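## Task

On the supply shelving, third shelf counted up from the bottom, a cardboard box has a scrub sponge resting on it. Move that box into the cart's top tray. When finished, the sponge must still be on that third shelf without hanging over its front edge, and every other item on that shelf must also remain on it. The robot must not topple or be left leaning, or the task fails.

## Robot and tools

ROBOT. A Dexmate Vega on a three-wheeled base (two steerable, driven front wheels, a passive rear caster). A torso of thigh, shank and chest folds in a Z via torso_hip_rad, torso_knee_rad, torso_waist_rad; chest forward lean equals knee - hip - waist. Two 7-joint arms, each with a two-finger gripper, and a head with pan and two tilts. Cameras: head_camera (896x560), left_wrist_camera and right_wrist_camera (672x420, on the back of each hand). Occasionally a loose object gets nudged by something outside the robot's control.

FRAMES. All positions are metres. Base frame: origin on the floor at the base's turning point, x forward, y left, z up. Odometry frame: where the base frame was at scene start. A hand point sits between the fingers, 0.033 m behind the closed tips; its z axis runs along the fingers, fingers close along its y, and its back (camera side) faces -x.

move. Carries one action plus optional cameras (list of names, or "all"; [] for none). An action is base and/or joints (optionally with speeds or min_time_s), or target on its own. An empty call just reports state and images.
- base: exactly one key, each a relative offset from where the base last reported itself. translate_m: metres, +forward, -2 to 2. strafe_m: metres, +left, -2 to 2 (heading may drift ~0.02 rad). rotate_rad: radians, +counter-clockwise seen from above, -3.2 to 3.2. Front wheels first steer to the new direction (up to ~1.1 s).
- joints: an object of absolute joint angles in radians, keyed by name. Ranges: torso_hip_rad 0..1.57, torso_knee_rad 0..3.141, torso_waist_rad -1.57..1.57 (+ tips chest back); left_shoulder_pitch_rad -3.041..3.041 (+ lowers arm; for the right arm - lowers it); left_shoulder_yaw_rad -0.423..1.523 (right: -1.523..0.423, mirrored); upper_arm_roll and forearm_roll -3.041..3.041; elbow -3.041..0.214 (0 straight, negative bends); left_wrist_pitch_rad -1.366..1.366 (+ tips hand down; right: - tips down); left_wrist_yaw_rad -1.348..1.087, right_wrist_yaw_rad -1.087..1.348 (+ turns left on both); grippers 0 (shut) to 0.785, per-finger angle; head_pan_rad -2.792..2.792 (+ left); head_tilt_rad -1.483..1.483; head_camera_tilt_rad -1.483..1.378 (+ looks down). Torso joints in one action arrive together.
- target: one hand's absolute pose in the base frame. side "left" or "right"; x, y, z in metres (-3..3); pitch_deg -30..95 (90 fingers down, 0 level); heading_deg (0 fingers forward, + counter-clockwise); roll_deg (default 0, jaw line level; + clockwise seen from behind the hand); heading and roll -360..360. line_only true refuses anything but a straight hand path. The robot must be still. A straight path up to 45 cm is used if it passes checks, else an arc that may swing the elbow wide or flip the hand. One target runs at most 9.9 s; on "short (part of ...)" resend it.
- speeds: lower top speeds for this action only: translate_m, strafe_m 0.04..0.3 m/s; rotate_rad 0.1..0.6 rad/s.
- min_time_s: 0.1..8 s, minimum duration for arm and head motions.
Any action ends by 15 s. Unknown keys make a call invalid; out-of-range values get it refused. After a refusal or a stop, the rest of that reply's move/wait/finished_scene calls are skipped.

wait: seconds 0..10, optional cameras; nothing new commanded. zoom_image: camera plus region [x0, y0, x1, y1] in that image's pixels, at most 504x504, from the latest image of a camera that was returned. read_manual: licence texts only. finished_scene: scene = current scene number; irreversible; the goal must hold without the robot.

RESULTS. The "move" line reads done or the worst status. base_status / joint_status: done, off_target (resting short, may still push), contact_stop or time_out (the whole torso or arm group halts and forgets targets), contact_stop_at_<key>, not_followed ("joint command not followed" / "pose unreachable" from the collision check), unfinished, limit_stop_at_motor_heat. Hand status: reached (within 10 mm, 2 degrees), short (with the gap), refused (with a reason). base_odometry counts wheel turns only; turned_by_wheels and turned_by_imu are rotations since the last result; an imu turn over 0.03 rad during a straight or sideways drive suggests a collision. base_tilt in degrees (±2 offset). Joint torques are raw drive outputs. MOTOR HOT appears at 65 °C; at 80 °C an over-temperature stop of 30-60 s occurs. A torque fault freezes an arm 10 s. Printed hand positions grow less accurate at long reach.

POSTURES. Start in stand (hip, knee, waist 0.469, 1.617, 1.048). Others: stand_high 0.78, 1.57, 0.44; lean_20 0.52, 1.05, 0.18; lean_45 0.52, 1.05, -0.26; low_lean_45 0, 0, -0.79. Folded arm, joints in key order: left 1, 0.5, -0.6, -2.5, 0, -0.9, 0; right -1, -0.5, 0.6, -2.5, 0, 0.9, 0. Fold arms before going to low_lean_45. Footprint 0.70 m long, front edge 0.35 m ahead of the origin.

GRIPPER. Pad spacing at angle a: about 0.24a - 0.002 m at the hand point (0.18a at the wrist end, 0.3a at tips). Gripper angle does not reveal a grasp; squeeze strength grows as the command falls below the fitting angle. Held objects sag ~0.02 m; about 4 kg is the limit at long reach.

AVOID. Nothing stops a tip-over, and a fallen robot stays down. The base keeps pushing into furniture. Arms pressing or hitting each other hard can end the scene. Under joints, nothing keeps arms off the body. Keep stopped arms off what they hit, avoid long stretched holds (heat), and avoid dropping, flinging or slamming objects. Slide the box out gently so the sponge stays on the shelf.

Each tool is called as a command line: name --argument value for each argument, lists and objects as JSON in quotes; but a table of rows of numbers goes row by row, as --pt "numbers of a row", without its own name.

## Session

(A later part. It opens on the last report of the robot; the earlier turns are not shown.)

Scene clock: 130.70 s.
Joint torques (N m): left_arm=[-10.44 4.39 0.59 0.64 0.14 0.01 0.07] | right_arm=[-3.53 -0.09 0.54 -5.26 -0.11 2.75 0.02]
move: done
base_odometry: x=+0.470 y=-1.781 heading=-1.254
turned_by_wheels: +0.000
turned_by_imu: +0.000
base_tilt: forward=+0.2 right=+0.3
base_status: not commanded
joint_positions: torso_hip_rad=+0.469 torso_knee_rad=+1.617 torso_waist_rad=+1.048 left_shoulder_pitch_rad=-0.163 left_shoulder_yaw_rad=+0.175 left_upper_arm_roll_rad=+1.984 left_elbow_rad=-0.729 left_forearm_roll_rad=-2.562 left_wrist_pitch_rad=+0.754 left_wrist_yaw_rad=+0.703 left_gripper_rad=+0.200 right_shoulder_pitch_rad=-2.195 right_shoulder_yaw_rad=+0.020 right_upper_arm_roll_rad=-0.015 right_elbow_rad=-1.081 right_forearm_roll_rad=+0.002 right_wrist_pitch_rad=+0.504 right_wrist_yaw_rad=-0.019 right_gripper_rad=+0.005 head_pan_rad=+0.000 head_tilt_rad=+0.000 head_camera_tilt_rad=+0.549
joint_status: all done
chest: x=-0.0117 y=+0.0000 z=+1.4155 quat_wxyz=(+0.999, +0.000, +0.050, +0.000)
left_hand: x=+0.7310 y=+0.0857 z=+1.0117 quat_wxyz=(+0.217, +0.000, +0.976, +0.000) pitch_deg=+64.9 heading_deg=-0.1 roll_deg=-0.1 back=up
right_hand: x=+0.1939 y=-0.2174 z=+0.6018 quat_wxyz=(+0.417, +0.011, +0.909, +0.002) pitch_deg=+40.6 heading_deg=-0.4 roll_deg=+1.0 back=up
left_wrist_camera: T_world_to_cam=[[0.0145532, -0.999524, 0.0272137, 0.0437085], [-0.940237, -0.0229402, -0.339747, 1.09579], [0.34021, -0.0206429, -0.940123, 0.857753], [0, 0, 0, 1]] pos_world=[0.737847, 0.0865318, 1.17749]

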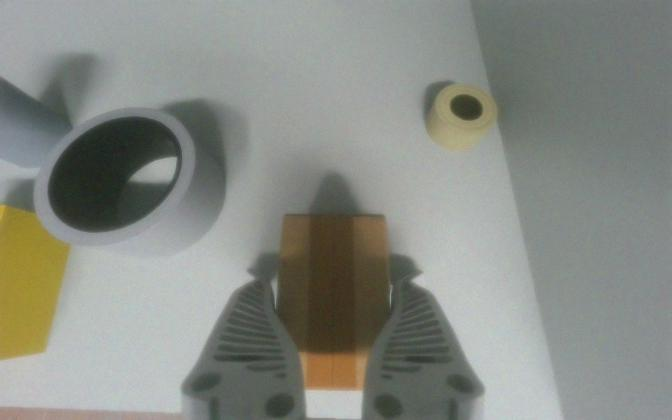

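move --target '{"side":"left","x":0.731,"y":0.086,"z":1.075,"pitch_deg":65,"heading_deg":0,"line_only":true}' --cameras '["head_camera","left_wrist_camera"]'

zoom_image --camera "head_camera" --region '[300, 100, 500, 300]'

Scene clock: 132.87 s.
Joint torques (N m): left_arm=[-33.99 3.26 -10.67 3.45 -0.2 -1.06 0.22] | right_arm=[-6 -1.19 0.5 -3.22 -0.3 3.25 0.03]
move: done
base_odometry: x=+0.470 y=-1.781 heading=-1.254
turned_by_wheels: +0.000
turned_by_imu: +0.000
base_tilt: forward=+0.2 right=+0.3
base_status: not commanded
joint_positions: torso_hip_rad=+0.469 torso_knee_rad=+1.617 torso_waist_rad=+1.048 left_shoulder_pitch_rad=-0.251 left_shoulder_yaw_rad=+0.191 left_upper_arm_roll_rad=+1.951 left_elbow_rad=-0.738 left_forearm_roll_rad=-2.631 left_wrist_pitch_rad=+0.834 left_wrist_yaw_rad=+0.782 left_gripper_rad=+0.200 right_shoulder_pitch_rad=-2.195 right_shoulder_yaw_rad=+0.020 right_upper_arm_roll_rad=-0.015 right_elbow_rad=-1.081 right_forearm_roll_rad=+0.002 right_wrist_pitch_rad=+0.504 right_wrist_yaw_rad=-0.019 right_gripper_rad=+0.005 head_pan_rad=+0.000 head_tilt_rad=+0.000 head_camera_tilt_rad=+0.549
joint_status: not commanded
chest: x=-0.0112 y=+0.0000 z=+1.4155 quat_wxyz=(+0.999, +0.000, +0.050, +0.000)
left_hand: x=+0.7312 y=+0.0861 z=+1.0704 quat_wxyz=(+0.216, +0.000, +0.976, +0.000) pitch_deg=+65.1 heading_deg=+0.0 roll_deg=+0.0 back=up
left_hand_status: reached (straight line, planned for 0.6 s): 5 mm and 0.1 deg off.
right_hand: x=+0.1939 y=-0.2174 z=+0.6016 quat_wxyz=(+0.417, +0.011, +0.909, +0.002) pitch_deg=+40.7 heading_deg=-0.4 roll_deg=+1.0 back=up
head_camera: T_world_to_cam=[[0.0159682, -0.999784, 0.0133062, 0.0101198], [-0.601115, -0.0202335, -0.798907, 1.18401], [0.799003, 0.00475854, -0.601308, 0.91558], [0, 0, 0, 1]] pos_world=[-0.0199867, 0.0297174, 1.49632]
left_wrist_camera: T_world_to_cam=[[0.014688, -0.999545, 0.0263538, 0.0432711], [-0.941123, -0.0227227, -0.337299, 1.11387], [0.337745, -0.0198479, -0.941029, 0.915514], [0, 0, 0, 1]] pos_world=[0.738445, 0.0867326, 1.23609]

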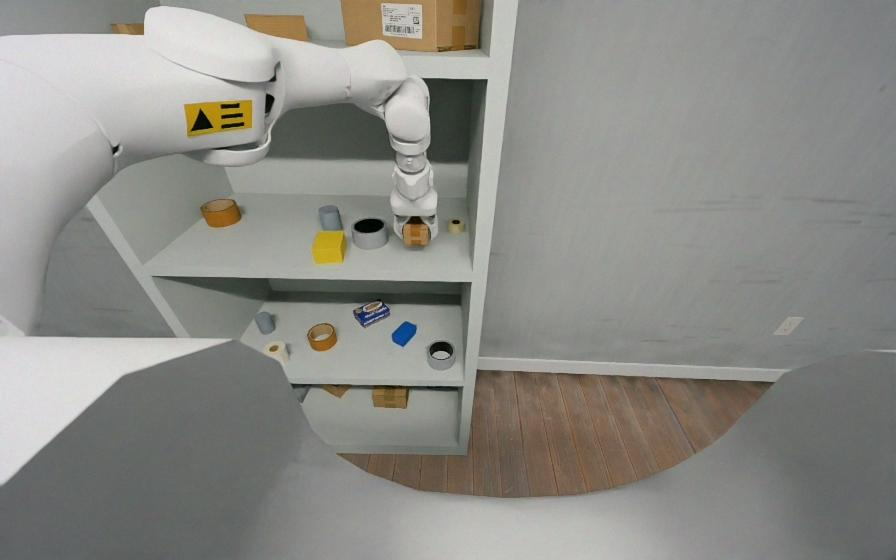

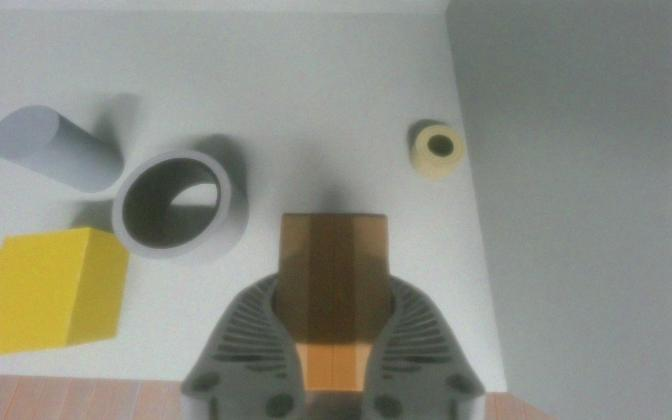

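Scaled by 2.520 (camera's finer frame: 960x600).

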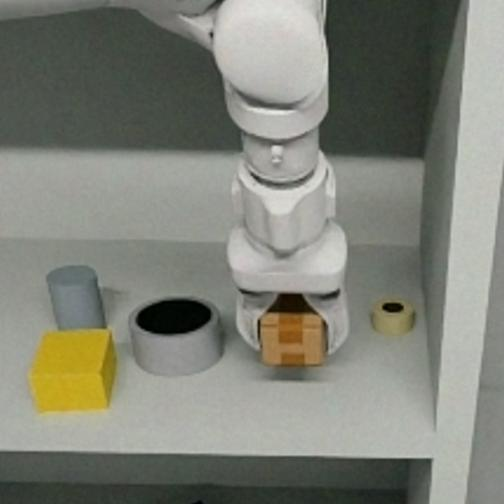

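move --base '{"translate_m": -0.6}' --speeds '{"translate_m": 0.2}' --cameras '["left_wrist_camera"]'

move --base '{"rotate_rad": -2.1}' --speeds '{"rotate_rad": 0.4}' --cameras '["head_camera","left_wrist_camera"]'

Scene clock: 137.87 s.
Joint torques (N m): left_arm=[-33.93 4 -10.09 2.93 -0.21 -0.58 0.17] | right_arm=[-5.28 0.02 0.02 -4.31 -0.24 2.58 -0.09]
move: done
base_odometry: x=+0.286 y=-1.210 heading=-1.254
turned_by_wheels: +0.001
turned_by_imu: +0.006
base_tilt: forward=+0.2 right=+0.3
base_status: done
joint_positions: torso_hip_rad=+0.469 torso_knee_rad=+1.617 torso_waist_rad=+1.048 left_shoulder_pitch_rad=-0.256 left_shoulder_yaw_rad=+0.192 left_upper_arm_roll_rad=+1.949 left_elbow_rad=-0.738 left_forearm_roll_rad=-2.636 left_wrist_pitch_rad=+0.840 left_wrist_yaw_rad=+0.787 left_gripper_rad=+0.200 right_shoulder_pitch_rad=-2.195 right_shoulder_yaw_rad=+0.020 right_upper_arm_roll_rad=-0.015 right_elbow_rad=-1.081 right_forearm_roll_rad=+0.002 right_wrist_pitch_rad=+0.504 right_wrist_yaw_rad=-0.019 right_gripper_rad=+0.005 head_pan_rad=+0.000 head_tilt_rad=+0.000 head_camera_tilt_rad=+0.549
joint_status: not commanded
chest: x=-0.0111 y=+0.0000 z=+1.4155 quat_wxyz=(+0.999, +0.000, +0.050, +0.000)
left_hand: x=+0.7311 y=+0.0860 z=+1.0740 quat_wxyz=(+0.216, +0.000, +0.976, +0.000) pitch_deg=+65.1 heading_deg=+0.0 roll_deg=+0.0 back=up
right_hand: x=+0.1938 y=-0.2174 z=+0.6016 quat_wxyz=(+0.417, +0.011, +0.909, +0.002) pitch_deg=+40.7 heading_deg=-0.4 roll_deg=+1.0 back=up
left_wrist_camera: T_world_to_cam=[[0.0142808, -0.999552, 0.0263186, 0.0435208], [-0.941174, -0.0223249, -0.337185, 1.11495], [0.337622, -0.0199551, -0.94107, 0.919053], [0, 0, 0, 1]] pos_world=[0.738445, 0.0867323, 1.23969]

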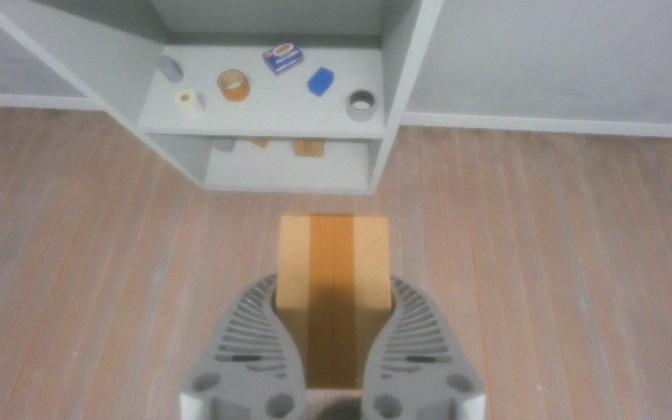

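Scene clock: 144.37 s.
Joint torques (N m): left_arm=[-33.98 2.25 -10.06 3.8 -0.01 -1.06 0.14] | right_arm=[-3.72 -1.76 0.32 -5.79 0 1.8 0.16]
move: done
base_odometry: x=+0.285 y=-1.210 heading=+2.932
turned_by_wheels: -2.098
turned_by_imu: -2.037
base_tilt: forward=+0.2 right=+0.3
base_status: done
joint_positions: torso_hip_rad=+0.469 torso_knee_rad=+1.617 torso_waist_rad=+1.048 left_shoulder_pitch_rad=-0.256 left_shoulder_yaw_rad=+0.192 left_upper_arm_roll_rad=+1.949 left_elbow_rad=-0.738 left_forearm_roll_rad=-2.636 left_wrist_pitch_rad=+0.840 left_wrist_yaw_rad=+0.787 left_gripper_rad=+0.200 right_shoulder_pitch_rad=-2.195 right_shoulder_yaw_rad=+0.020 right_upper_arm_roll_rad=-0.015 right_elbow_rad=-1.081 right_forearm_roll_rad=+0.002 right_wrist_pitch_rad=+0.504 right_wrist_yaw_rad=-0.019 right_gripper_rad=+0.005 head_pan_rad=+0.000 head_tilt_rad=+0.000 head_camera_tilt_rad=+0.549
joint_status: not commanded
chest: x=-0.0111 y=+0.0000 z=+1.4155 quat_wxyz=(+0.999, +0.000, +0.050, +0.000)
left_hand: x=+0.7311 y=+0.0861 z=+1.0740 quat_wxyz=(+0.216, +0.000, +0.976, +0.000) pitch_deg=+65.1 heading_deg=+0.0 roll_deg=+0.0 back=up
right_hand: x=+0.1938 y=-0.2174 z=+0.6016 quat_wxyz=(+0.417, +0.011, +0.909, +0.002) pitch_deg=+40.7 heading_deg=-0.4 roll_deg=+1.0 back=up
head_camera: T_world_to_cam=[[0.0159711, -0.999784, 0.0133019, 0.0101231], [-0.60129, -0.0202328, -0.798775, 1.18393], [0.798871, 0.00475898, -0.601483, 0.91568], [0, 0, 0, 1]] pos_world=[-0.0197876, 0.0297174, 1.49632]
left_wrist_camera: T_world_to_cam=[[0.0143755, -0.999549, 0.0263505, 0.0434113], [-0.941172, -0.0224249, -0.337184, 1.11495], [0.337622, -0.0199531, -0.94107, 0.919052], [0, 0, 0, 1]] pos_world=[0.738445, 0.0867323, 1.23969]

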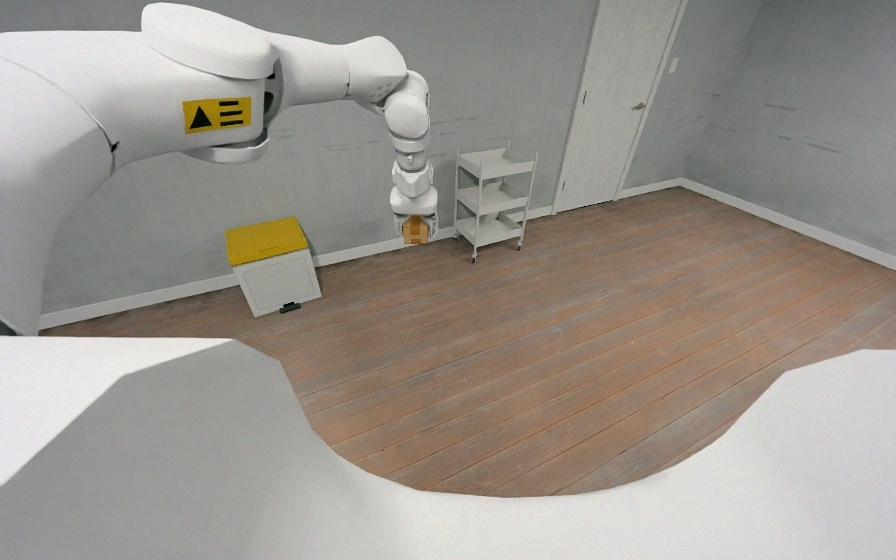

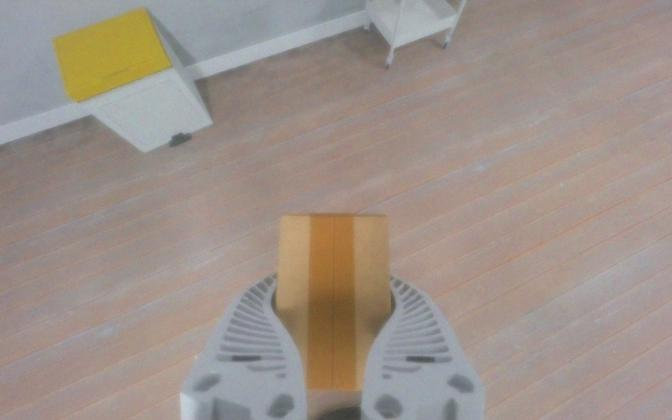

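move --base '{"rotate_rad": -0.155}' --cameras '[]'

move --base '{"translate_m": 1.2}' --cameras '["head_camera","left_wrist_camera"]'

Scene clock: 146.33 s.
Joint torques (N m): left_arm=[-33.46 2.23 -9.8 2.89 -0.01 -1.29 0.15] | right_arm=[-5.24 -0.71 0.54 -4.64 -0.09 2.09 -0.15]
move: done
base_odometry: x=+0.285 y=-1.210 heading=+2.777
turned_by_wheels: -0.154
turned_by_imu: -0.150
base_tilt: forward=+0.1 right=+0.2
base_status: done
joint_positions: torso_hip_rad=+0.469 torso_knee_rad=+1.617 torso_waist_rad=+1.048 left_shoulder_pitch_rad=-0.256 left_shoulder_yaw_rad=+0.192 left_upper_arm_roll_rad=+1.949 left_elbow_rad=-0.738 left_forearm_roll_rad=-2.636 left_wrist_pitch_rad=+0.840 left_wrist_yaw_rad=+0.787 left_gripper_rad=+0.200 right_shoulder_pitch_rad=-2.195 right_shoulder_yaw_rad=+0.020 right_upper_arm_roll_rad=-0.015 right_elbow_rad=-1.081 right_forearm_roll_rad=+0.002 right_wrist_pitch_rad=+0.504 right_wrist_yaw_rad=-0.019 right_gripper_rad=+0.005 head_pan_rad=+0.000 head_tilt_rad=+0.000 head_camera_tilt_rad=+0.549
joint_status: not commanded
chest: x=-0.0111 y=+0.0000 z=+1.4155 quat_wxyz=(+0.999, +0.000, +0.050, +0.000)
left_hand: x=+0.7311 y=+0.0861 z=+1.0740 quat_wxyz=(+0.216, +0.000, +0.976, +0.000) pitch_deg=+65.1 heading_deg=+0.0 roll_deg=+0.0 back=up
right_hand: x=+0.1938 y=-0.2174 z=+0.6016 quat_wxyz=(+0.417, +0.011, +0.909, +0.002) pitch_deg=+40.7 heading_deg=-0.4 roll_deg=+1.0 back=up

Scene clock: 152.53 s.
Joint torques (N m): left_arm=[-33.37 1.8 -9.7 2.93 -0.05 -1.6 -0.04] | right_arm=[-6.34 -0.57 0.51 -3.69 -0.12 1.98 -0.12]
move: done
base_odometry: x=-0.835 y=-0.779 heading=+2.776
turned_by_wheels: -0.001
turned_by_imu: -0.006
base_tilt: forward=+0.3 right=+0.3
base_status: done
joint_positions: torso_hip_rad=+0.469 torso_knee_rad=+1.617 torso_waist_rad=+1.048 left_shoulder_pitch_rad=-0.256 left_shoulder_yaw_rad=+0.192 left_upper_arm_roll_rad=+1.949 left_elbow_rad=-0.738 left_forearm_roll_rad=-2.636 left_wrist_pitch_rad=+0.840 left_wrist_yaw_rad=+0.787 left_gripper_rad=+0.200 right_shoulder_pitch_rad=-2.195 right_shoulder_yaw_rad=+0.020 right_upper_arm_roll_rad=-0.015 right_elbow_rad=-1.081 right_forearm_roll_rad=+0.002 right_wrist_pitch_rad=+0.504 right_wrist_yaw_rad=-0.019 right_gripper_rad=+0.005 head_pan_rad=+0.000 head_tilt_rad=+0.000 head_camera_tilt_rad=+0.549
joint_status: not commanded
chest: x=-0.0109 y=+0.0000 z=+1.4155 quat_wxyz=(+0.999, +0.000, +0.050, +0.000)
left_hand: x=+0.7312 y=+0.0861 z=+1.0739 quat_wxyz=(+0.216, +0.000, +0.976, +0.000) pitch_deg=+65.1 heading_deg=+0.0 roll_deg=+0.0 back=up
right_hand: x=+0.1939 y=-0.2174 z=+0.6015 quat_wxyz=(+0.417, +0.011, +0.909, +0.002) pitch_deg=+40.7 heading_deg=-0.4 roll_deg=+1.0 back=up
head_camera: T_world_to_cam=[[0.0159729, -0.999784, 0.0133, 0.0101244], [-0.601402, -0.0202331, -0.79869, 1.18386], [0.798787, 0.0047588, -0.601595, 0.915767], [0, 0, 0, 1]] pos_world=[-0.0196882, 0.0297174, 1.49632]
left_wrist_camera: T_world_to_cam=[[0.0143471, -0.999547, 0.0264446, 0.0433165], [-0.941204, -0.022428, -0.337092, 1.11492], [0.337533, -0.0200534, -0.9411, 0.919037], [0, 0, 0, 1]] pos_world=[0.738545, 0.0867322, 1.23959]

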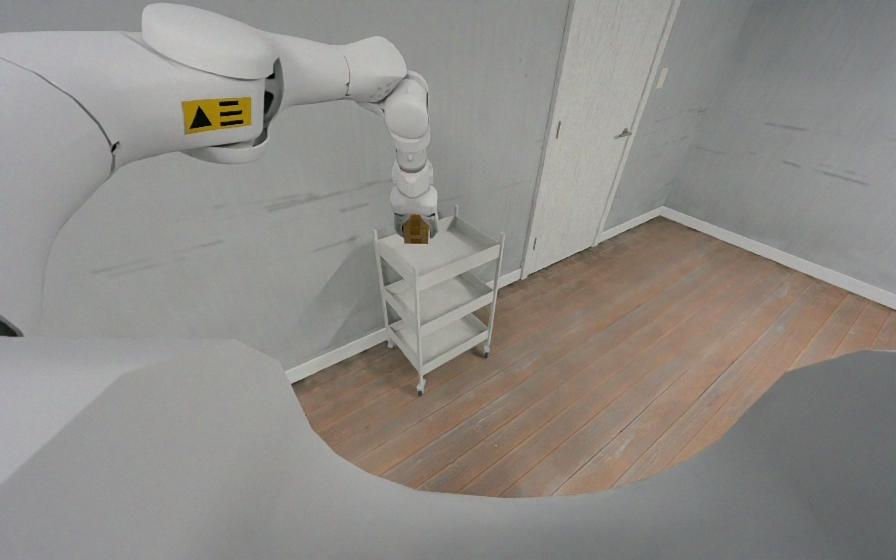

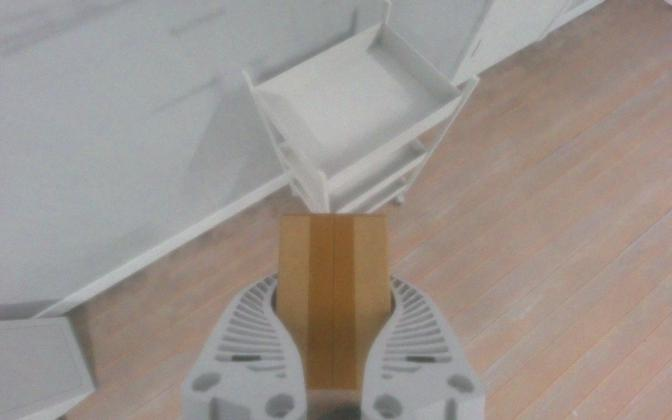

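move --base '{"translate_m": 0.53}' --speeds '{"translate_m": 0.2}' --cameras '[]'

move --target '{"side":"left","x":0.731,"y":0.035,"z":0.9,"pitch_deg":65,"heading_deg":0,"line_only":true}' --cameras '["head_camera","left_wrist_camera"]'

Scene clock: 157.77 s.
Joint torques (N m): left_arm=[-32.97 3.27 -9.9 3.61 0.04 -1.06 0.16] | right_arm=[-4.59 -0.35 -0.23 -4.46 -0.08 3.06 -0.12]
move: done
base_odometry: x=-1.329 y=-0.589 heading=+2.776
turned_by_wheels: -0.001
turned_by_imu: -0.002
base_tilt: forward=+0.1 right=+0.3
base_status: done
joint_positions: torso_hip_rad=+0.469 torso_knee_rad=+1.617 torso_waist_rad=+1.048 left_shoulder_pitch_rad=-0.256 left_shoulder_yaw_rad=+0.192 left_upper_arm_roll_rad=+1.949 left_elbow_rad=-0.738 left_forearm_roll_rad=-2.636 left_wrist_pitch_rad=+0.840 left_wrist_yaw_rad=+0.787 left_gripper_rad=+0.200 right_shoulder_pitch_rad=-2.195 right_shoulder_yaw_rad=+0.020 right_upper_arm_roll_rad=-0.015 right_elbow_rad=-1.081 right_forearm_roll_rad=+0.002 right_wrist_pitch_rad=+0.504 right_wrist_yaw_rad=-0.019 right_gripper_rad=+0.005 head_pan_rad=+0.000 head_tilt_rad=+0.000 head_camera_tilt_rad=+0.549
joint_status: not commanded
chest: x=-0.0109 y=+0.0000 z=+1.4155 quat_wxyz=(+0.999, +0.000, +0.050, +0.000)
left_hand: x=+0.7312 y=+0.0861 z=+1.0739 quat_wxyz=(+0.216, +0.000, +0.976, +0.000) pitch_deg=+65.1 heading_deg=+0.0 roll_deg=+0.0 back=up
right_hand: x=+0.1939 y=-0.2174 z=+0.6015 quat_wxyz=(+0.417, +0.011, +0.909, +0.002) pitch_deg=+40.7 heading_deg=-0.4 roll_deg=+1.0 back=up

Scene clock: 158.07 s.
Joint torques (N m): left_arm=[-33.18 0.55 -9.62 3.34 0.01 -1.01 0.1] | right_arm=[-5.63 1.25 0.72 -3.46 0.02 2.97 -0.4]
move: refused
base_odometry: x=-1.329 y=-0.589 heading=+2.776
turned_by_wheels: +0.000
turned_by_imu: +0.000
base_tilt: forward=+0.2 right=+0.3
base_status: not commanded
joint_positions: torso_hip_rad=+0.469 torso_knee_rad=+1.617 torso_waist_rad=+1.048 left_shoulder_pitch_rad=-0.256 left_shoulder_yaw_rad=+0.192 left_upper_arm_roll_rad=+1.949 left_elbow_rad=-0.738 left_forearm_roll_rad=-2.636 left_wrist_pitch_rad=+0.840 left_wrist_yaw_rad=+0.787 left_gripper_rad=+0.200 right_shoulder_pitch_rad=-2.195 right_shoulder_yaw_rad=+0.020 right_upper_arm_roll_rad=-0.015 right_elbow_rad=-1.081 right_forearm_roll_rad=+0.002 right_wrist_pitch_rad=+0.504 right_wrist_yaw_rad=-0.019 right_gripper_rad=+0.005 head_pan_rad=+0.000 head_tilt_rad=+0.000 head_camera_tilt_rad=+0.549
joint_status: not commanded
chest: x=-0.0109 y=+0.0000 z=+1.4155 quat_wxyz=(+0.999, +0.000, +0.050, +0.000)
left_hand: x=+0.7312 y=+0.0861 z=+1.0739 quat_wxyz=(+0.216, +0.000, +0.976, +0.000) pitch_deg=+65.1 heading_deg=+0.0 roll_deg=+0.0 back=up
left_hand_status: refused: no posture of the arm gets there (out of reach): the closest leaves the hand 1.7 cm and 0 deg from the pose. Nothing moved. At pitch 50 a posture exists at this place; the way there is not checked.
right_hand: x=+0.1939 y=-0.2174 z=+0.6015 quat_wxyz=(+0.417, +0.011, +0.909, +0.002) pitch_deg=+40.7 heading_deg=-0.4 roll_deg=+1.0 back=up
head_camera: T_world_to_cam=[[0.0159729, -0.999784, 0.0133, 0.0101244], [-0.601402, -0.0202331, -0.79869, 1.18386], [0.798787, 0.0047588, -0.601595, 0.915767], [0, 0, 0, 1]] pos_world=[-0.0196882, 0.0297174, 1.49632]
left_wrist_camera: T_world_to_cam=[[0.0143471, -0.999547, 0.0264446, 0.0433165], [-0.941204, -0.022428, -0.337092, 1.11492], [0.337533, -0.0200534, -0.9411, 0.919037], [0, 0, 0, 1]] pos_world=[0.738545, 0.0867322, 1.23959]

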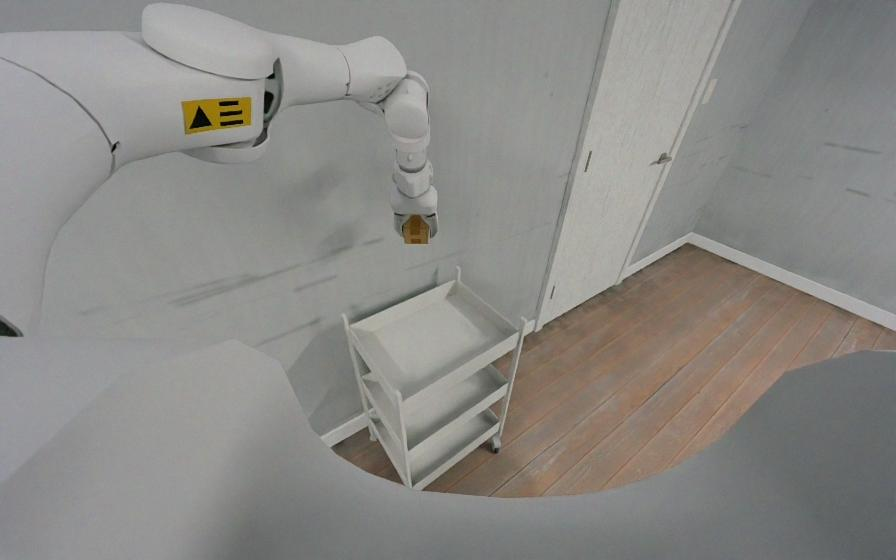

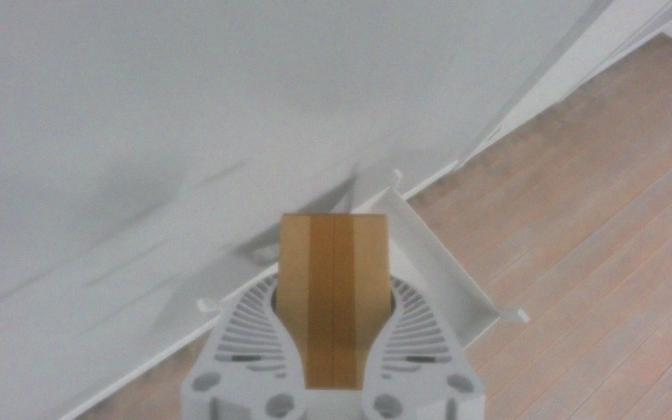

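move --target '{"side":"left","x":0.7,"y":0.06,"z":0.95,"pitch_deg":45,"heading_deg":0,"line_only":true}' --cameras '["head_camera","left_wrist_camera"]'

Scene clock: 164.30 s.
Joint torques (N m): left_arm=[-22.71 3.14 -10.63 0.96 2 -2.92 0.32] | right_arm=[-6.27 -1.34 1.11 -4.63 -0.27 2.12 -0.17]
move: done
base_odometry: x=-1.329 y=-0.589 heading=+2.776
turned_by_wheels: +0.000
turned_by_imu: +0.002
base_tilt: forward=+0.1 right=+0.3
base_status: not commanded
joint_positions: torso_hip_rad=+0.469 torso_knee_rad=+1.617 torso_waist_rad=+1.048 left_shoulder_pitch_rad=-0.038 left_shoulder_yaw_rad=+0.451 left_upper_arm_roll_rad=+2.097 left_elbow_rad=-1.571 left_forearm_roll_rad=-2.217 left_wrist_pitch_rad=-0.125 left_wrist_yaw_rad=+0.902 left_gripper_rad=+0.200 right_shoulder_pitch_rad=-2.195 right_shoulder_yaw_rad=+0.020 right_upper_arm_roll_rad=-0.015 right_elbow_rad=-1.081 right_forearm_roll_rad=+0.002 right_wrist_pitch_rad=+0.504 right_wrist_yaw_rad=-0.019 right_gripper_rad=+0.005 head_pan_rad=+0.000 head_tilt_rad=+0.000 head_camera_tilt_rad=+0.549
joint_status: not commanded
chest: x=-0.0109 y=+0.0000 z=+1.4155 quat_wxyz=(+0.999, +0.000, +0.050, +0.000)
left_hand: x=+0.7003 y=+0.0604 z=+0.9505 quat_wxyz=(+0.381, +0.000, +0.924, +0.000) pitch_deg=+45.2 heading_deg=+0.1 roll_deg=+0.1 back=up
left_hand_status: reached (straight line, planned for 3.7 s): 1 mm and 0.2 deg off.
right_hand: x=+0.1939 y=-0.2174 z=+0.6015 quat_wxyz=(+0.417, +0.011, +0.909, +0.002) pitch_deg=+40.7 heading_deg=-0.4 roll_deg=+1.0 back=up
head_camera: T_world_to_cam=[[0.0159729, -0.999784, 0.0133, 0.0101244], [-0.601402, -0.0202331, -0.79869, 1.18386], [0.798787, 0.0047588, -0.601595, 0.915767], [0, 0, 0, 1]] pos_world=[-0.0196882, 0.0297174, 1.49632]
left_wrist_camera: T_world_to_cam=[[0.00467742, -0.999568, 0.0290163, 0.0257915], [-0.769998, -0.0221138, -0.637663, 1.20939], [0.638029, -0.0193599, -0.769769, 0.439483], [0, 0, 0, 1]] pos_world=[0.650704, 0.0610328, 1.10873]

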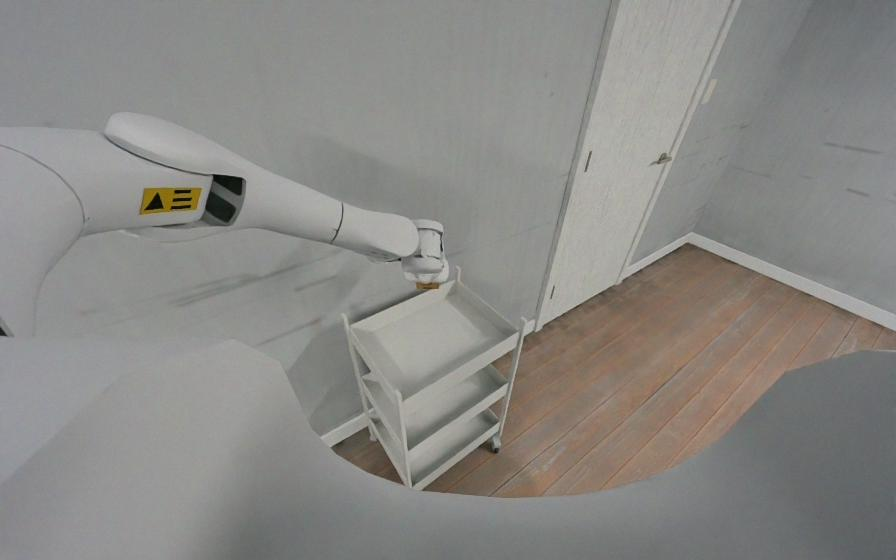

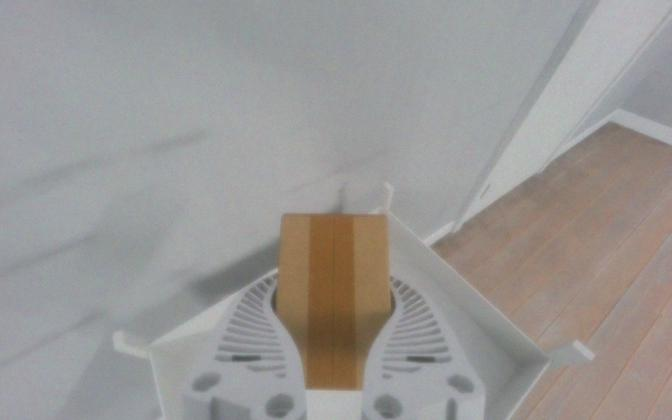

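move --target '{"side":"left","x":0.72,"y":0.04,"z":0.8,"pitch_deg":52,"heading_deg":0,"line_only":true}' --cameras '["head_camera","left_wrist_camera"]'

Scene clock: 169.40 s.
Joint torques (N m): left_arm=[-24.03 -5.41 -3.43 3.6 0.71 -1.49 -0.15] | right_arm=[-5.06 0.74 0.1 -4.2 -0.03 3.06 -0.03]
move: done
base_odometry: x=-1.329 y=-0.589 heading=+2.776
turned_by_wheels: +0.000
turned_by_imu: +0.001
base_tilt: forward=+0.2 right=+0.3
base_status: not commanded
joint_positions: torso_hip_rad=+0.469 torso_knee_rad=+1.617 torso_waist_rad=+1.048 left_shoulder_pitch_rad=+0.291 left_shoulder_yaw_rad=+0.010 left_upper_arm_roll_rad=+2.097 left_elbow_rad=-0.630 left_forearm_roll_rad=-2.275 left_wrist_pitch_rad=+0.145 left_wrist_yaw_rad=+0.532 left_gripper_rad=+0.200 right_shoulder_pitch_rad=-2.195 right_shoulder_yaw_rad=+0.020 right_upper_arm_roll_rad=-0.015 right_elbow_rad=-1.081 right_forearm_roll_rad=+0.002 right_wrist_pitch_rad=+0.504 right_wrist_yaw_rad=-0.019 right_gripper_rad=+0.005 head_pan_rad=+0.000 head_tilt_rad=+0.000 head_camera_tilt_rad=+0.549
joint_status: not commanded
chest: x=-0.0109 y=+0.0000 z=+1.4155 quat_wxyz=(+0.999, +0.000, +0.050, +0.000)
left_hand: x=+0.7199 y=+0.0401 z=+0.8003 quat_wxyz=(+0.326, +0.000, +0.946, +0.000) pitch_deg=+52.0 heading_deg=+0.0 roll_deg=+0.0 back=up
left_hand_status: reached (straight line, planned for 3.3 s): 0 mm and 0.0 deg off.
right_hand: x=+0.1939 y=-0.2174 z=+0.6015 quat_wxyz=(+0.417, +0.011, +0.909, +0.002) pitch_deg=+40.7 heading_deg=-0.4 roll_deg=+1.0 back=up
head_camera: T_world_to_cam=[[0.0159729, -0.999784, 0.0133, 0.0101244], [-0.601402, -0.0202331, -0.79869, 1.18386], [0.798787, 0.0047588, -0.601595, 0.915767], [0, 0, 0, 1]] pos_world=[-0.0196882, 0.0297174, 1.49632]
left_wrist_camera: T_world_to_cam=[[0.00798501, -0.999547, 0.0290074, 0.00736274], [-0.840389, -0.0224287, -0.541519, 1.10201], [0.541924, -0.0200534, -0.840188, 0.436644], [0, 0, 0, 1]] pos_world=[0.689428, 0.0408322, 0.963407]

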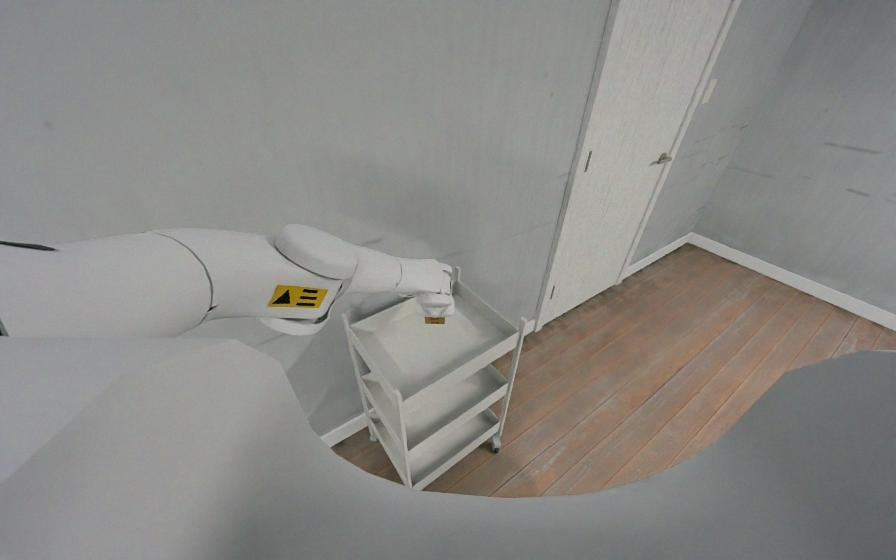

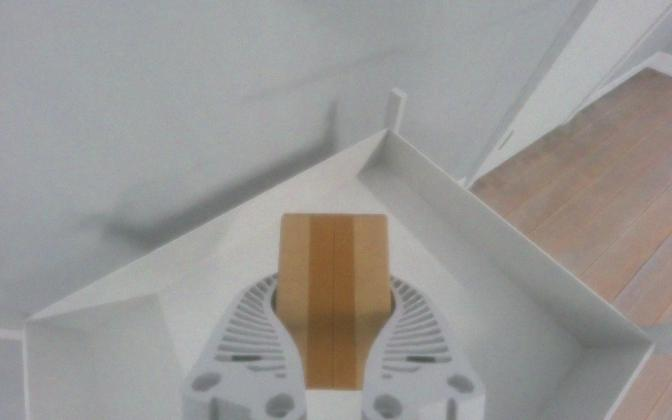

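move --target '{"side":"left","x":0.72,"y":0.045,"z":0.735,"pitch_deg":55,"heading_deg":0,"line_only":true}' --cameras '["head_camera","left_wrist_camera"]'

zoom_image --camera "head_camera" --region '[330, 240, 550, 420]'

Scene clock: 170.33 s.
Joint torques (N m): left_arm=[-24.49 -6.27 -3.55 4.05 0.68 -1.83 0.02] | right_arm=[-5.58 0.78 0.41 -3.78 -0.18 2.56 0.01]
move: refused
base_odometry: x=-1.329 y=-0.589 heading=+2.776
turned_by_wheels: +0.000
turned_by_imu: +0.000
base_tilt: forward=+0.2 right=+0.3
base_status: not commanded
joint_positions: torso_hip_rad=+0.469 torso_knee_rad=+1.617 torso_waist_rad=+1.048 left_shoulder_pitch_rad=+0.292 left_shoulder_yaw_rad=+0.008 left_upper_arm_roll_rad=+2.097 left_elbow_rad=-0.626 left_forearm_roll_rad=-2.275 left_wrist_pitch_rad=+0.146 left_wrist_yaw_rad=+0.530 left_gripper_rad=+0.200 right_shoulder_pitch_rad=-2.195 right_shoulder_yaw_rad=+0.020 right_upper_arm_roll_rad=-0.015 right_elbow_rad=-1.081 right_forearm_roll_rad=+0.002 right_wrist_pitch_rad=+0.504 right_wrist_yaw_rad=-0.019 right_gripper_rad=+0.005 head_pan_rad=+0.000 head_tilt_rad=+0.000 head_camera_tilt_rad=+0.549
joint_status: not commanded
chest: x=-0.0109 y=+0.0000 z=+1.4155 quat_wxyz=(+0.999, +0.000, +0.050, +0.000)
left_hand: x=+0.7198 y=+0.0401 z=+0.7999 quat_wxyz=(+0.325, +0.000, +0.946, +0.000) pitch_deg=+52.0 heading_deg=+0.0 roll_deg=+0.0 back=up
left_hand_status: refused: no posture of the arm gets there (left_forearm_roll_rad at its limit): the closest leaves the hand 3.2 cm and 1 deg from the pose. Nothing moved.
right_hand: x=+0.1939 y=-0.2174 z=+0.6015 quat_wxyz=(+0.417, +0.011, +0.909, +0.002) pitch_deg=+40.7 heading_deg=-0.4 roll_deg=+1.0 back=up
head_camera: T_world_to_cam=[[0.0159729, -0.999784, 0.0133, 0.0101244], [-0.601402, -0.0202331, -0.79869, 1.18386], [0.798787, 0.0047588, -0.601595, 0.915767], [0, 0, 0, 1]] pos_world=[-0.0196882, 0.0297174, 1.49632]
left_wrist_camera: T_world_to_cam=[[0.00811316, -0.999541, 0.0291942, 0.0071058], [-0.840583, -0.0226304, -0.54121, 1.10163], [0.541622, -0.0201492, -0.840381, 0.436706], [0, 0, 0, 1]] pos_world=[0.689428, 0.0408322, 0.963007]

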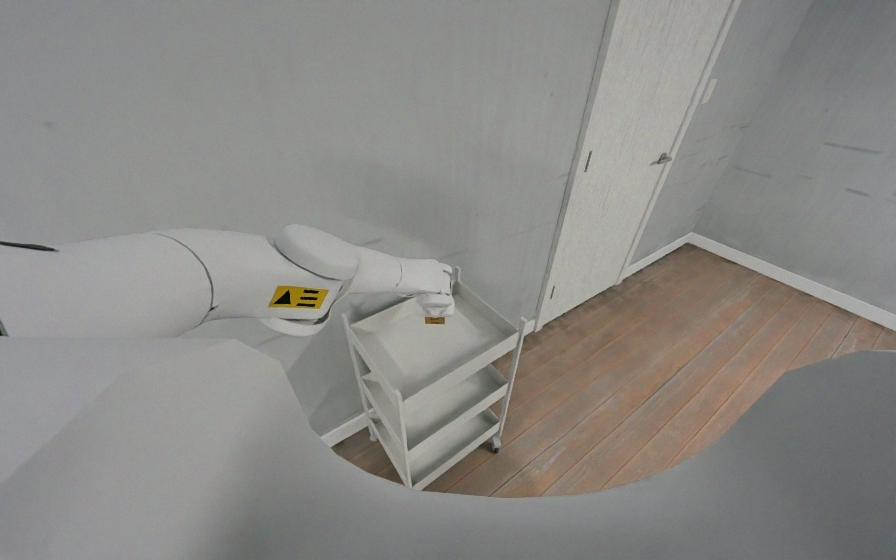

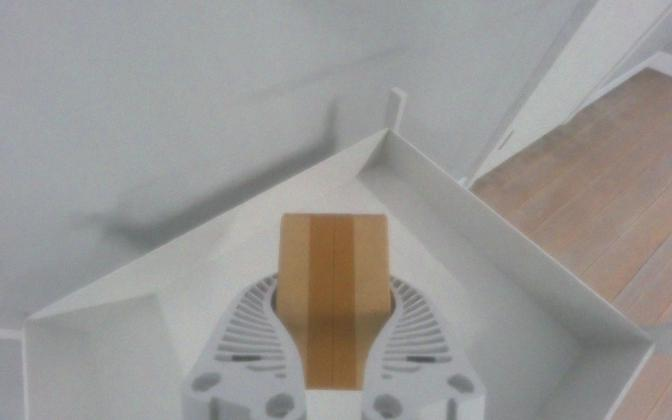

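Scaled by 2.291 (camera's finer frame: 960x600).

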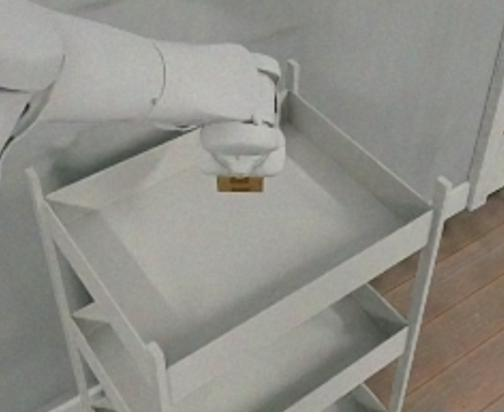

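move --joints '{"torso_hip_rad":0.276,"torso_knee_rad":1.318,"torso_waist_rad":0.942}' --cameras '["head_camera","left_wrist_camera"]'

zoom_image --camera "head_camera" --region '[330, 240, 550, 420]'

Scene clock: 173.23 s.
Joint torques (N m): left_arm=[-24.65 -6.4 -3.81 3.72 0.7 -1.98 -0.04] | right_arm=[-5.27 0.06 0.83 -3.24 -0.11 2.62 -0.17]
move: done
base_odometry: x=-1.329 y=-0.589 heading=+2.776
turned_by_wheels: +0.000
turned_by_imu: +0.001
base_tilt: forward=+0.2 right=+0.3
base_status: not commanded
joint_positions: torso_hip_rad=+0.276 torso_knee_rad=+1.318 torso_waist_rad=+0.942 left_shoulder_pitch_rad=+0.292 left_shoulder_yaw_rad=+0.007 left_upper_arm_roll_rad=+2.097 left_elbow_rad=-0.625 left_forearm_roll_rad=-2.275 left_wrist_pitch_rad=+0.146 left_wrist_yaw_rad=+0.530 left_gripper_rad=+0.200 right_shoulder_pitch_rad=-2.195 right_shoulder_yaw_rad=+0.020 right_upper_arm_roll_rad=-0.015 right_elbow_rad=-1.081 right_forearm_roll_rad=+0.002 right_wrist_pitch_rad=+0.504 right_wrist_yaw_rad=-0.019 right_gripper_rad=+0.005 head_pan_rad=+0.000 head_tilt_rad=+0.000 head_camera_tilt_rad=+0.549
joint_status: all done
chest: x=-0.0117 y=+0.0000 z=+1.3396 quat_wxyz=(+0.999, +0.000, +0.050, +0.000)
left_hand: x=+0.7192 y=+0.0400 z=+0.7241 quat_wxyz=(+0.325, +0.000, +0.946, +0.000) pitch_deg=+52.0 heading_deg=+0.0 roll_deg=+0.0 back=up
right_hand: x=+0.1933 y=-0.2174 z=+0.5257 quat_wxyz=(+0.417, +0.011, +0.909, +0.002) pitch_deg=+40.7 heading_deg=-0.4 roll_deg=+1.0 back=up
head_camera: T_world_to_cam=[[0.0159711, -0.999784, 0.0133019, 0.0111423], [-0.60129, -0.0202328, -0.798775, 1.12294], [0.798871, 0.00475898, -0.601483, 0.870507], [0, 0, 0, 1]] pos_world=[-0.0203876, 0.0297174, 1.42042]
left_wrist_camera: T_world_to_cam=[[0.00806072, -0.999539, 0.0292793, 0.00918407], [-0.840584, -0.0226323, -0.541208, 1.0601], [0.541621, -0.0202492, -0.840379, 0.373331], [0, 0, 0, 1]] pos_world=[0.688828, 0.0407321, 0.887207]

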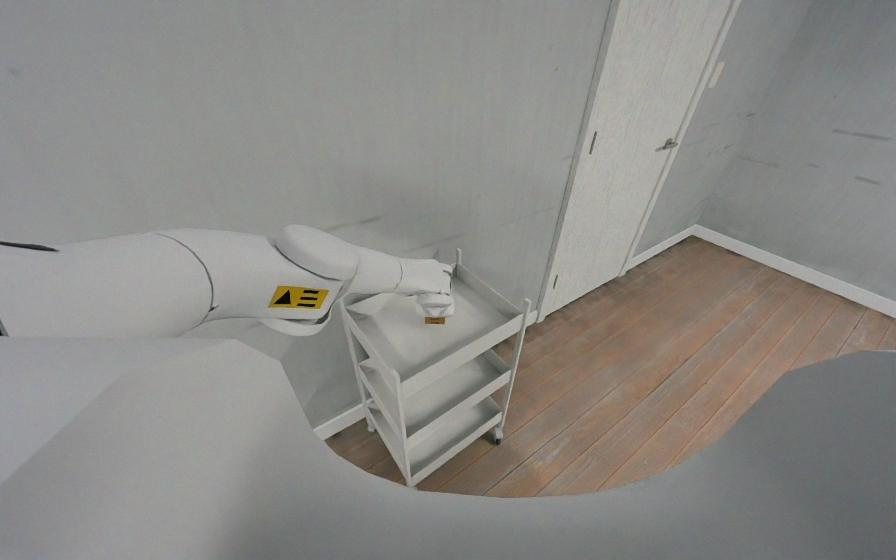

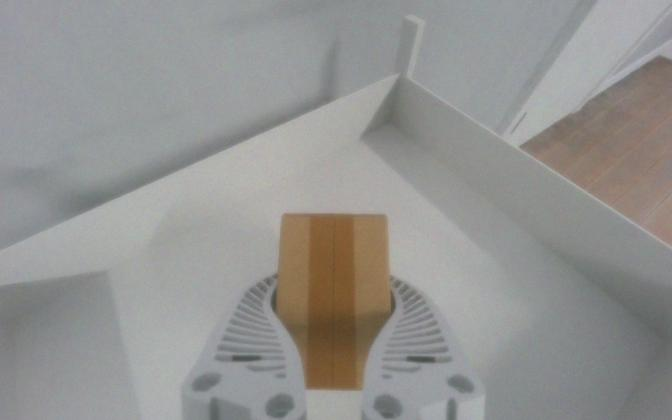

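Scaled by 2.291 (camera's finer frame: 960x600).

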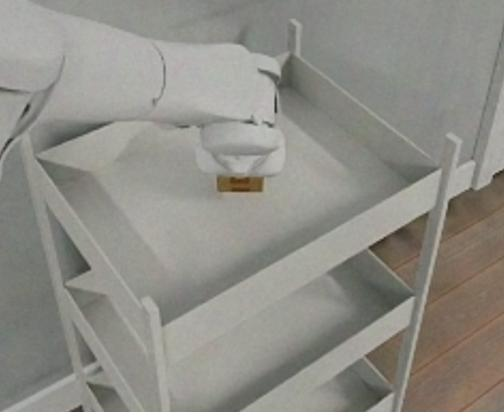

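move --joints '{"torso_hip_rad":0.228,"torso_knee_rad":1.248,"torso_waist_rad":0.92}' --cameras '["head_camera","left_wrist_camera"]'

zoom_image --camera "head_camera" --region '[330, 240, 550, 420]'

Scene clock: 175.03 s.
Joint torques (N m): left_arm=[-25.38 -5.9 -3.92 3.65 0.73 -2 -0.08] | right_arm=[-5.8 1.21 0.62 -3.91 -0.49 2.84 -0.1]
move: done
base_odometry: x=-1.329 y=-0.589 heading=+2.776
turned_by_wheels: +0.000
turned_by_imu: +0.000
base_tilt: forward=+0.2 right=+0.3
base_status: not commanded
joint_positions: torso_hip_rad=+0.228 torso_knee_rad=+1.248 torso_waist_rad=+0.920 left_shoulder_pitch_rad=+0.292 left_shoulder_yaw_rad=+0.007 left_upper_arm_roll_rad=+2.097 left_elbow_rad=-0.625 left_forearm_roll_rad=-2.275 left_wrist_pitch_rad=+0.146 left_wrist_yaw_rad=+0.530 left_gripper_rad=+0.200 right_shoulder_pitch_rad=-2.195 right_shoulder_yaw_rad=+0.020 right_upper_arm_roll_rad=-0.015 right_elbow_rad=-1.081 right_forearm_roll_rad=+0.002 right_wrist_pitch_rad=+0.504 right_wrist_yaw_rad=-0.019 right_gripper_rad=+0.005 head_pan_rad=+0.000 head_tilt_rad=+0.000 head_camera_tilt_rad=+0.549
joint_status: all done
chest: x=-0.0119 y=+0.0000 z=+1.3194 quat_wxyz=(+0.999, +0.000, +0.050, +0.000)
left_hand: x=+0.7190 y=+0.0400 z=+0.7039 quat_wxyz=(+0.325, +0.000, +0.946, +0.000) pitch_deg=+52.0 heading_deg=+0.0 roll_deg=+0.0 back=up
right_hand: x=+0.1930 y=-0.2174 z=+0.5055 quat_wxyz=(+0.417, +0.011, +0.909, +0.002) pitch_deg=+40.7 heading_deg=-0.4 roll_deg=+1.0 back=up
head_camera: T_world_to_cam=[[0.0159711, -0.999784, 0.0133019, 0.0114157], [-0.60129, -0.0202328, -0.798775, 1.10663], [0.798871, 0.00475898, -0.601483, 0.858597], [0, 0, 0, 1]] pos_world=[-0.0206876, 0.0297174, 1.40022]
left_wrist_camera: T_world_to_cam=[[0.00806072, -0.999539, 0.0292793, 0.00977793], [-0.840584, -0.0226323, -0.541208, 1.04892], [0.541621, -0.0202492, -0.840379, 0.356518], [0, 0, 0, 1]] pos_world=[0.688528, 0.0407321, 0.867007]

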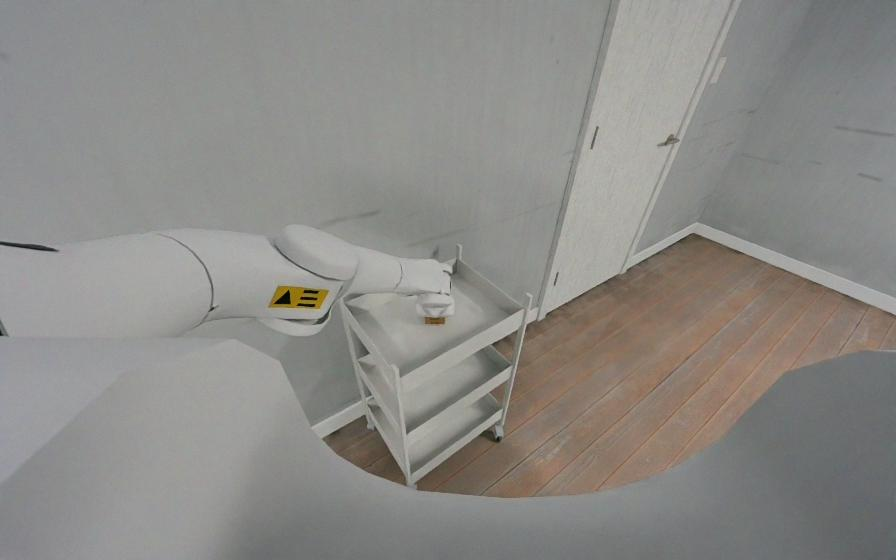

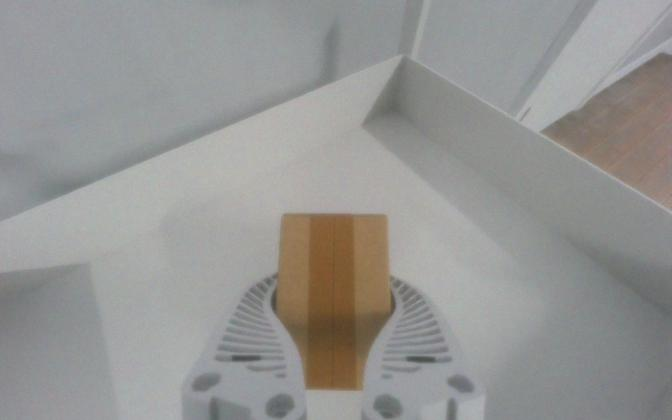

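Scaled by 2.291 (camera's finer frame: 960x600).

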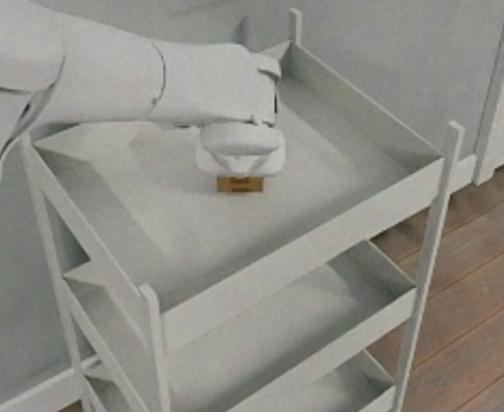

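move --joints '{"torso_hip_rad":0.198,"torso_knee_rad":1.204,"torso_waist_rad":0.906}' --cameras '["left_wrist_camera"]'

zoom_image --camera "left_wrist_camera" --region '[150, 150, 550, 420]'

Scene clock: 176.43 s.
Joint torques (N m): left_arm=[-24.26 -5.84 -3.55 2 0.27 -1.27 -0.07] | right_arm=[-7.38 1.33 0.75 -4.21 -0.08 2 -0.2]
move: done
base_odometry: x=-1.329 y=-0.589 heading=+2.776
turned_by_wheels: +0.000
turned_by_imu: +0.000
base_tilt: forward=+0.1 right=+0.4
base_status: not commanded
joint_positions: torso_hip_rad=+0.198 torso_knee_rad=+1.204 torso_waist_rad=+0.906 left_shoulder_pitch_rad=+0.292 left_shoulder_yaw_rad=+0.007 left_upper_arm_roll_rad=+2.097 left_elbow_rad=-0.625 left_forearm_roll_rad=-2.275 left_wrist_pitch_rad=+0.146 left_wrist_yaw_rad=+0.530 left_gripper_rad=+0.200 right_shoulder_pitch_rad=-2.195 right_shoulder_yaw_rad=+0.020 right_upper_arm_roll_rad=-0.015 right_elbow_rad=-1.081 right_forearm_roll_rad=+0.002 right_wrist_pitch_rad=+0.504 right_wrist_yaw_rad=-0.019 right_gripper_rad=+0.005 head_pan_rad=+0.000 head_tilt_rad=+0.000 head_camera_tilt_rad=+0.549
joint_status: all done
chest: x=-0.0127 y=+0.0000 z=+1.3065 quat_wxyz=(+0.999, +0.000, +0.050, +0.000)
left_hand: x=+0.7184 y=+0.0401 z=+0.6912 quat_wxyz=(+0.326, +0.000, +0.945, +0.000) pitch_deg=+52.0 heading_deg=+0.0 roll_deg=+0.0 back=up
right_hand: x=+0.1924 y=-0.2174 z=+0.4926 quat_wxyz=(+0.417, +0.011, +0.909, +0.002) pitch_deg=+40.7 heading_deg=-0.4 roll_deg=+1.0 back=up
left_wrist_camera: T_world_to_cam=[[0.00818117, -0.999539, 0.0292513, 0.0101958], [-0.840266, -0.0227302, -0.541697, 1.04175], [0.542112, -0.0201471, -0.840064, 0.345561], [0, 0, 0, 1]] pos_world=[0.687929, 0.0408323, 0.854307]

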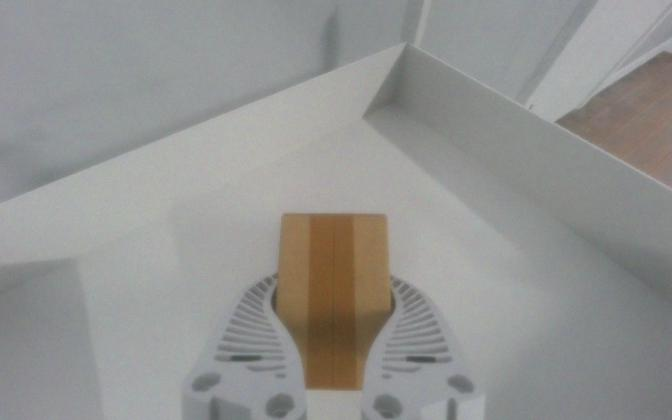

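Scaled by 1.260 (camera's finer frame: 960x600).

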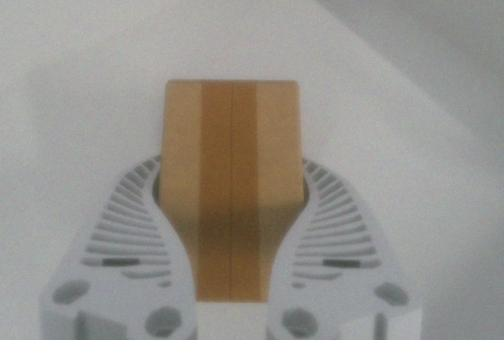

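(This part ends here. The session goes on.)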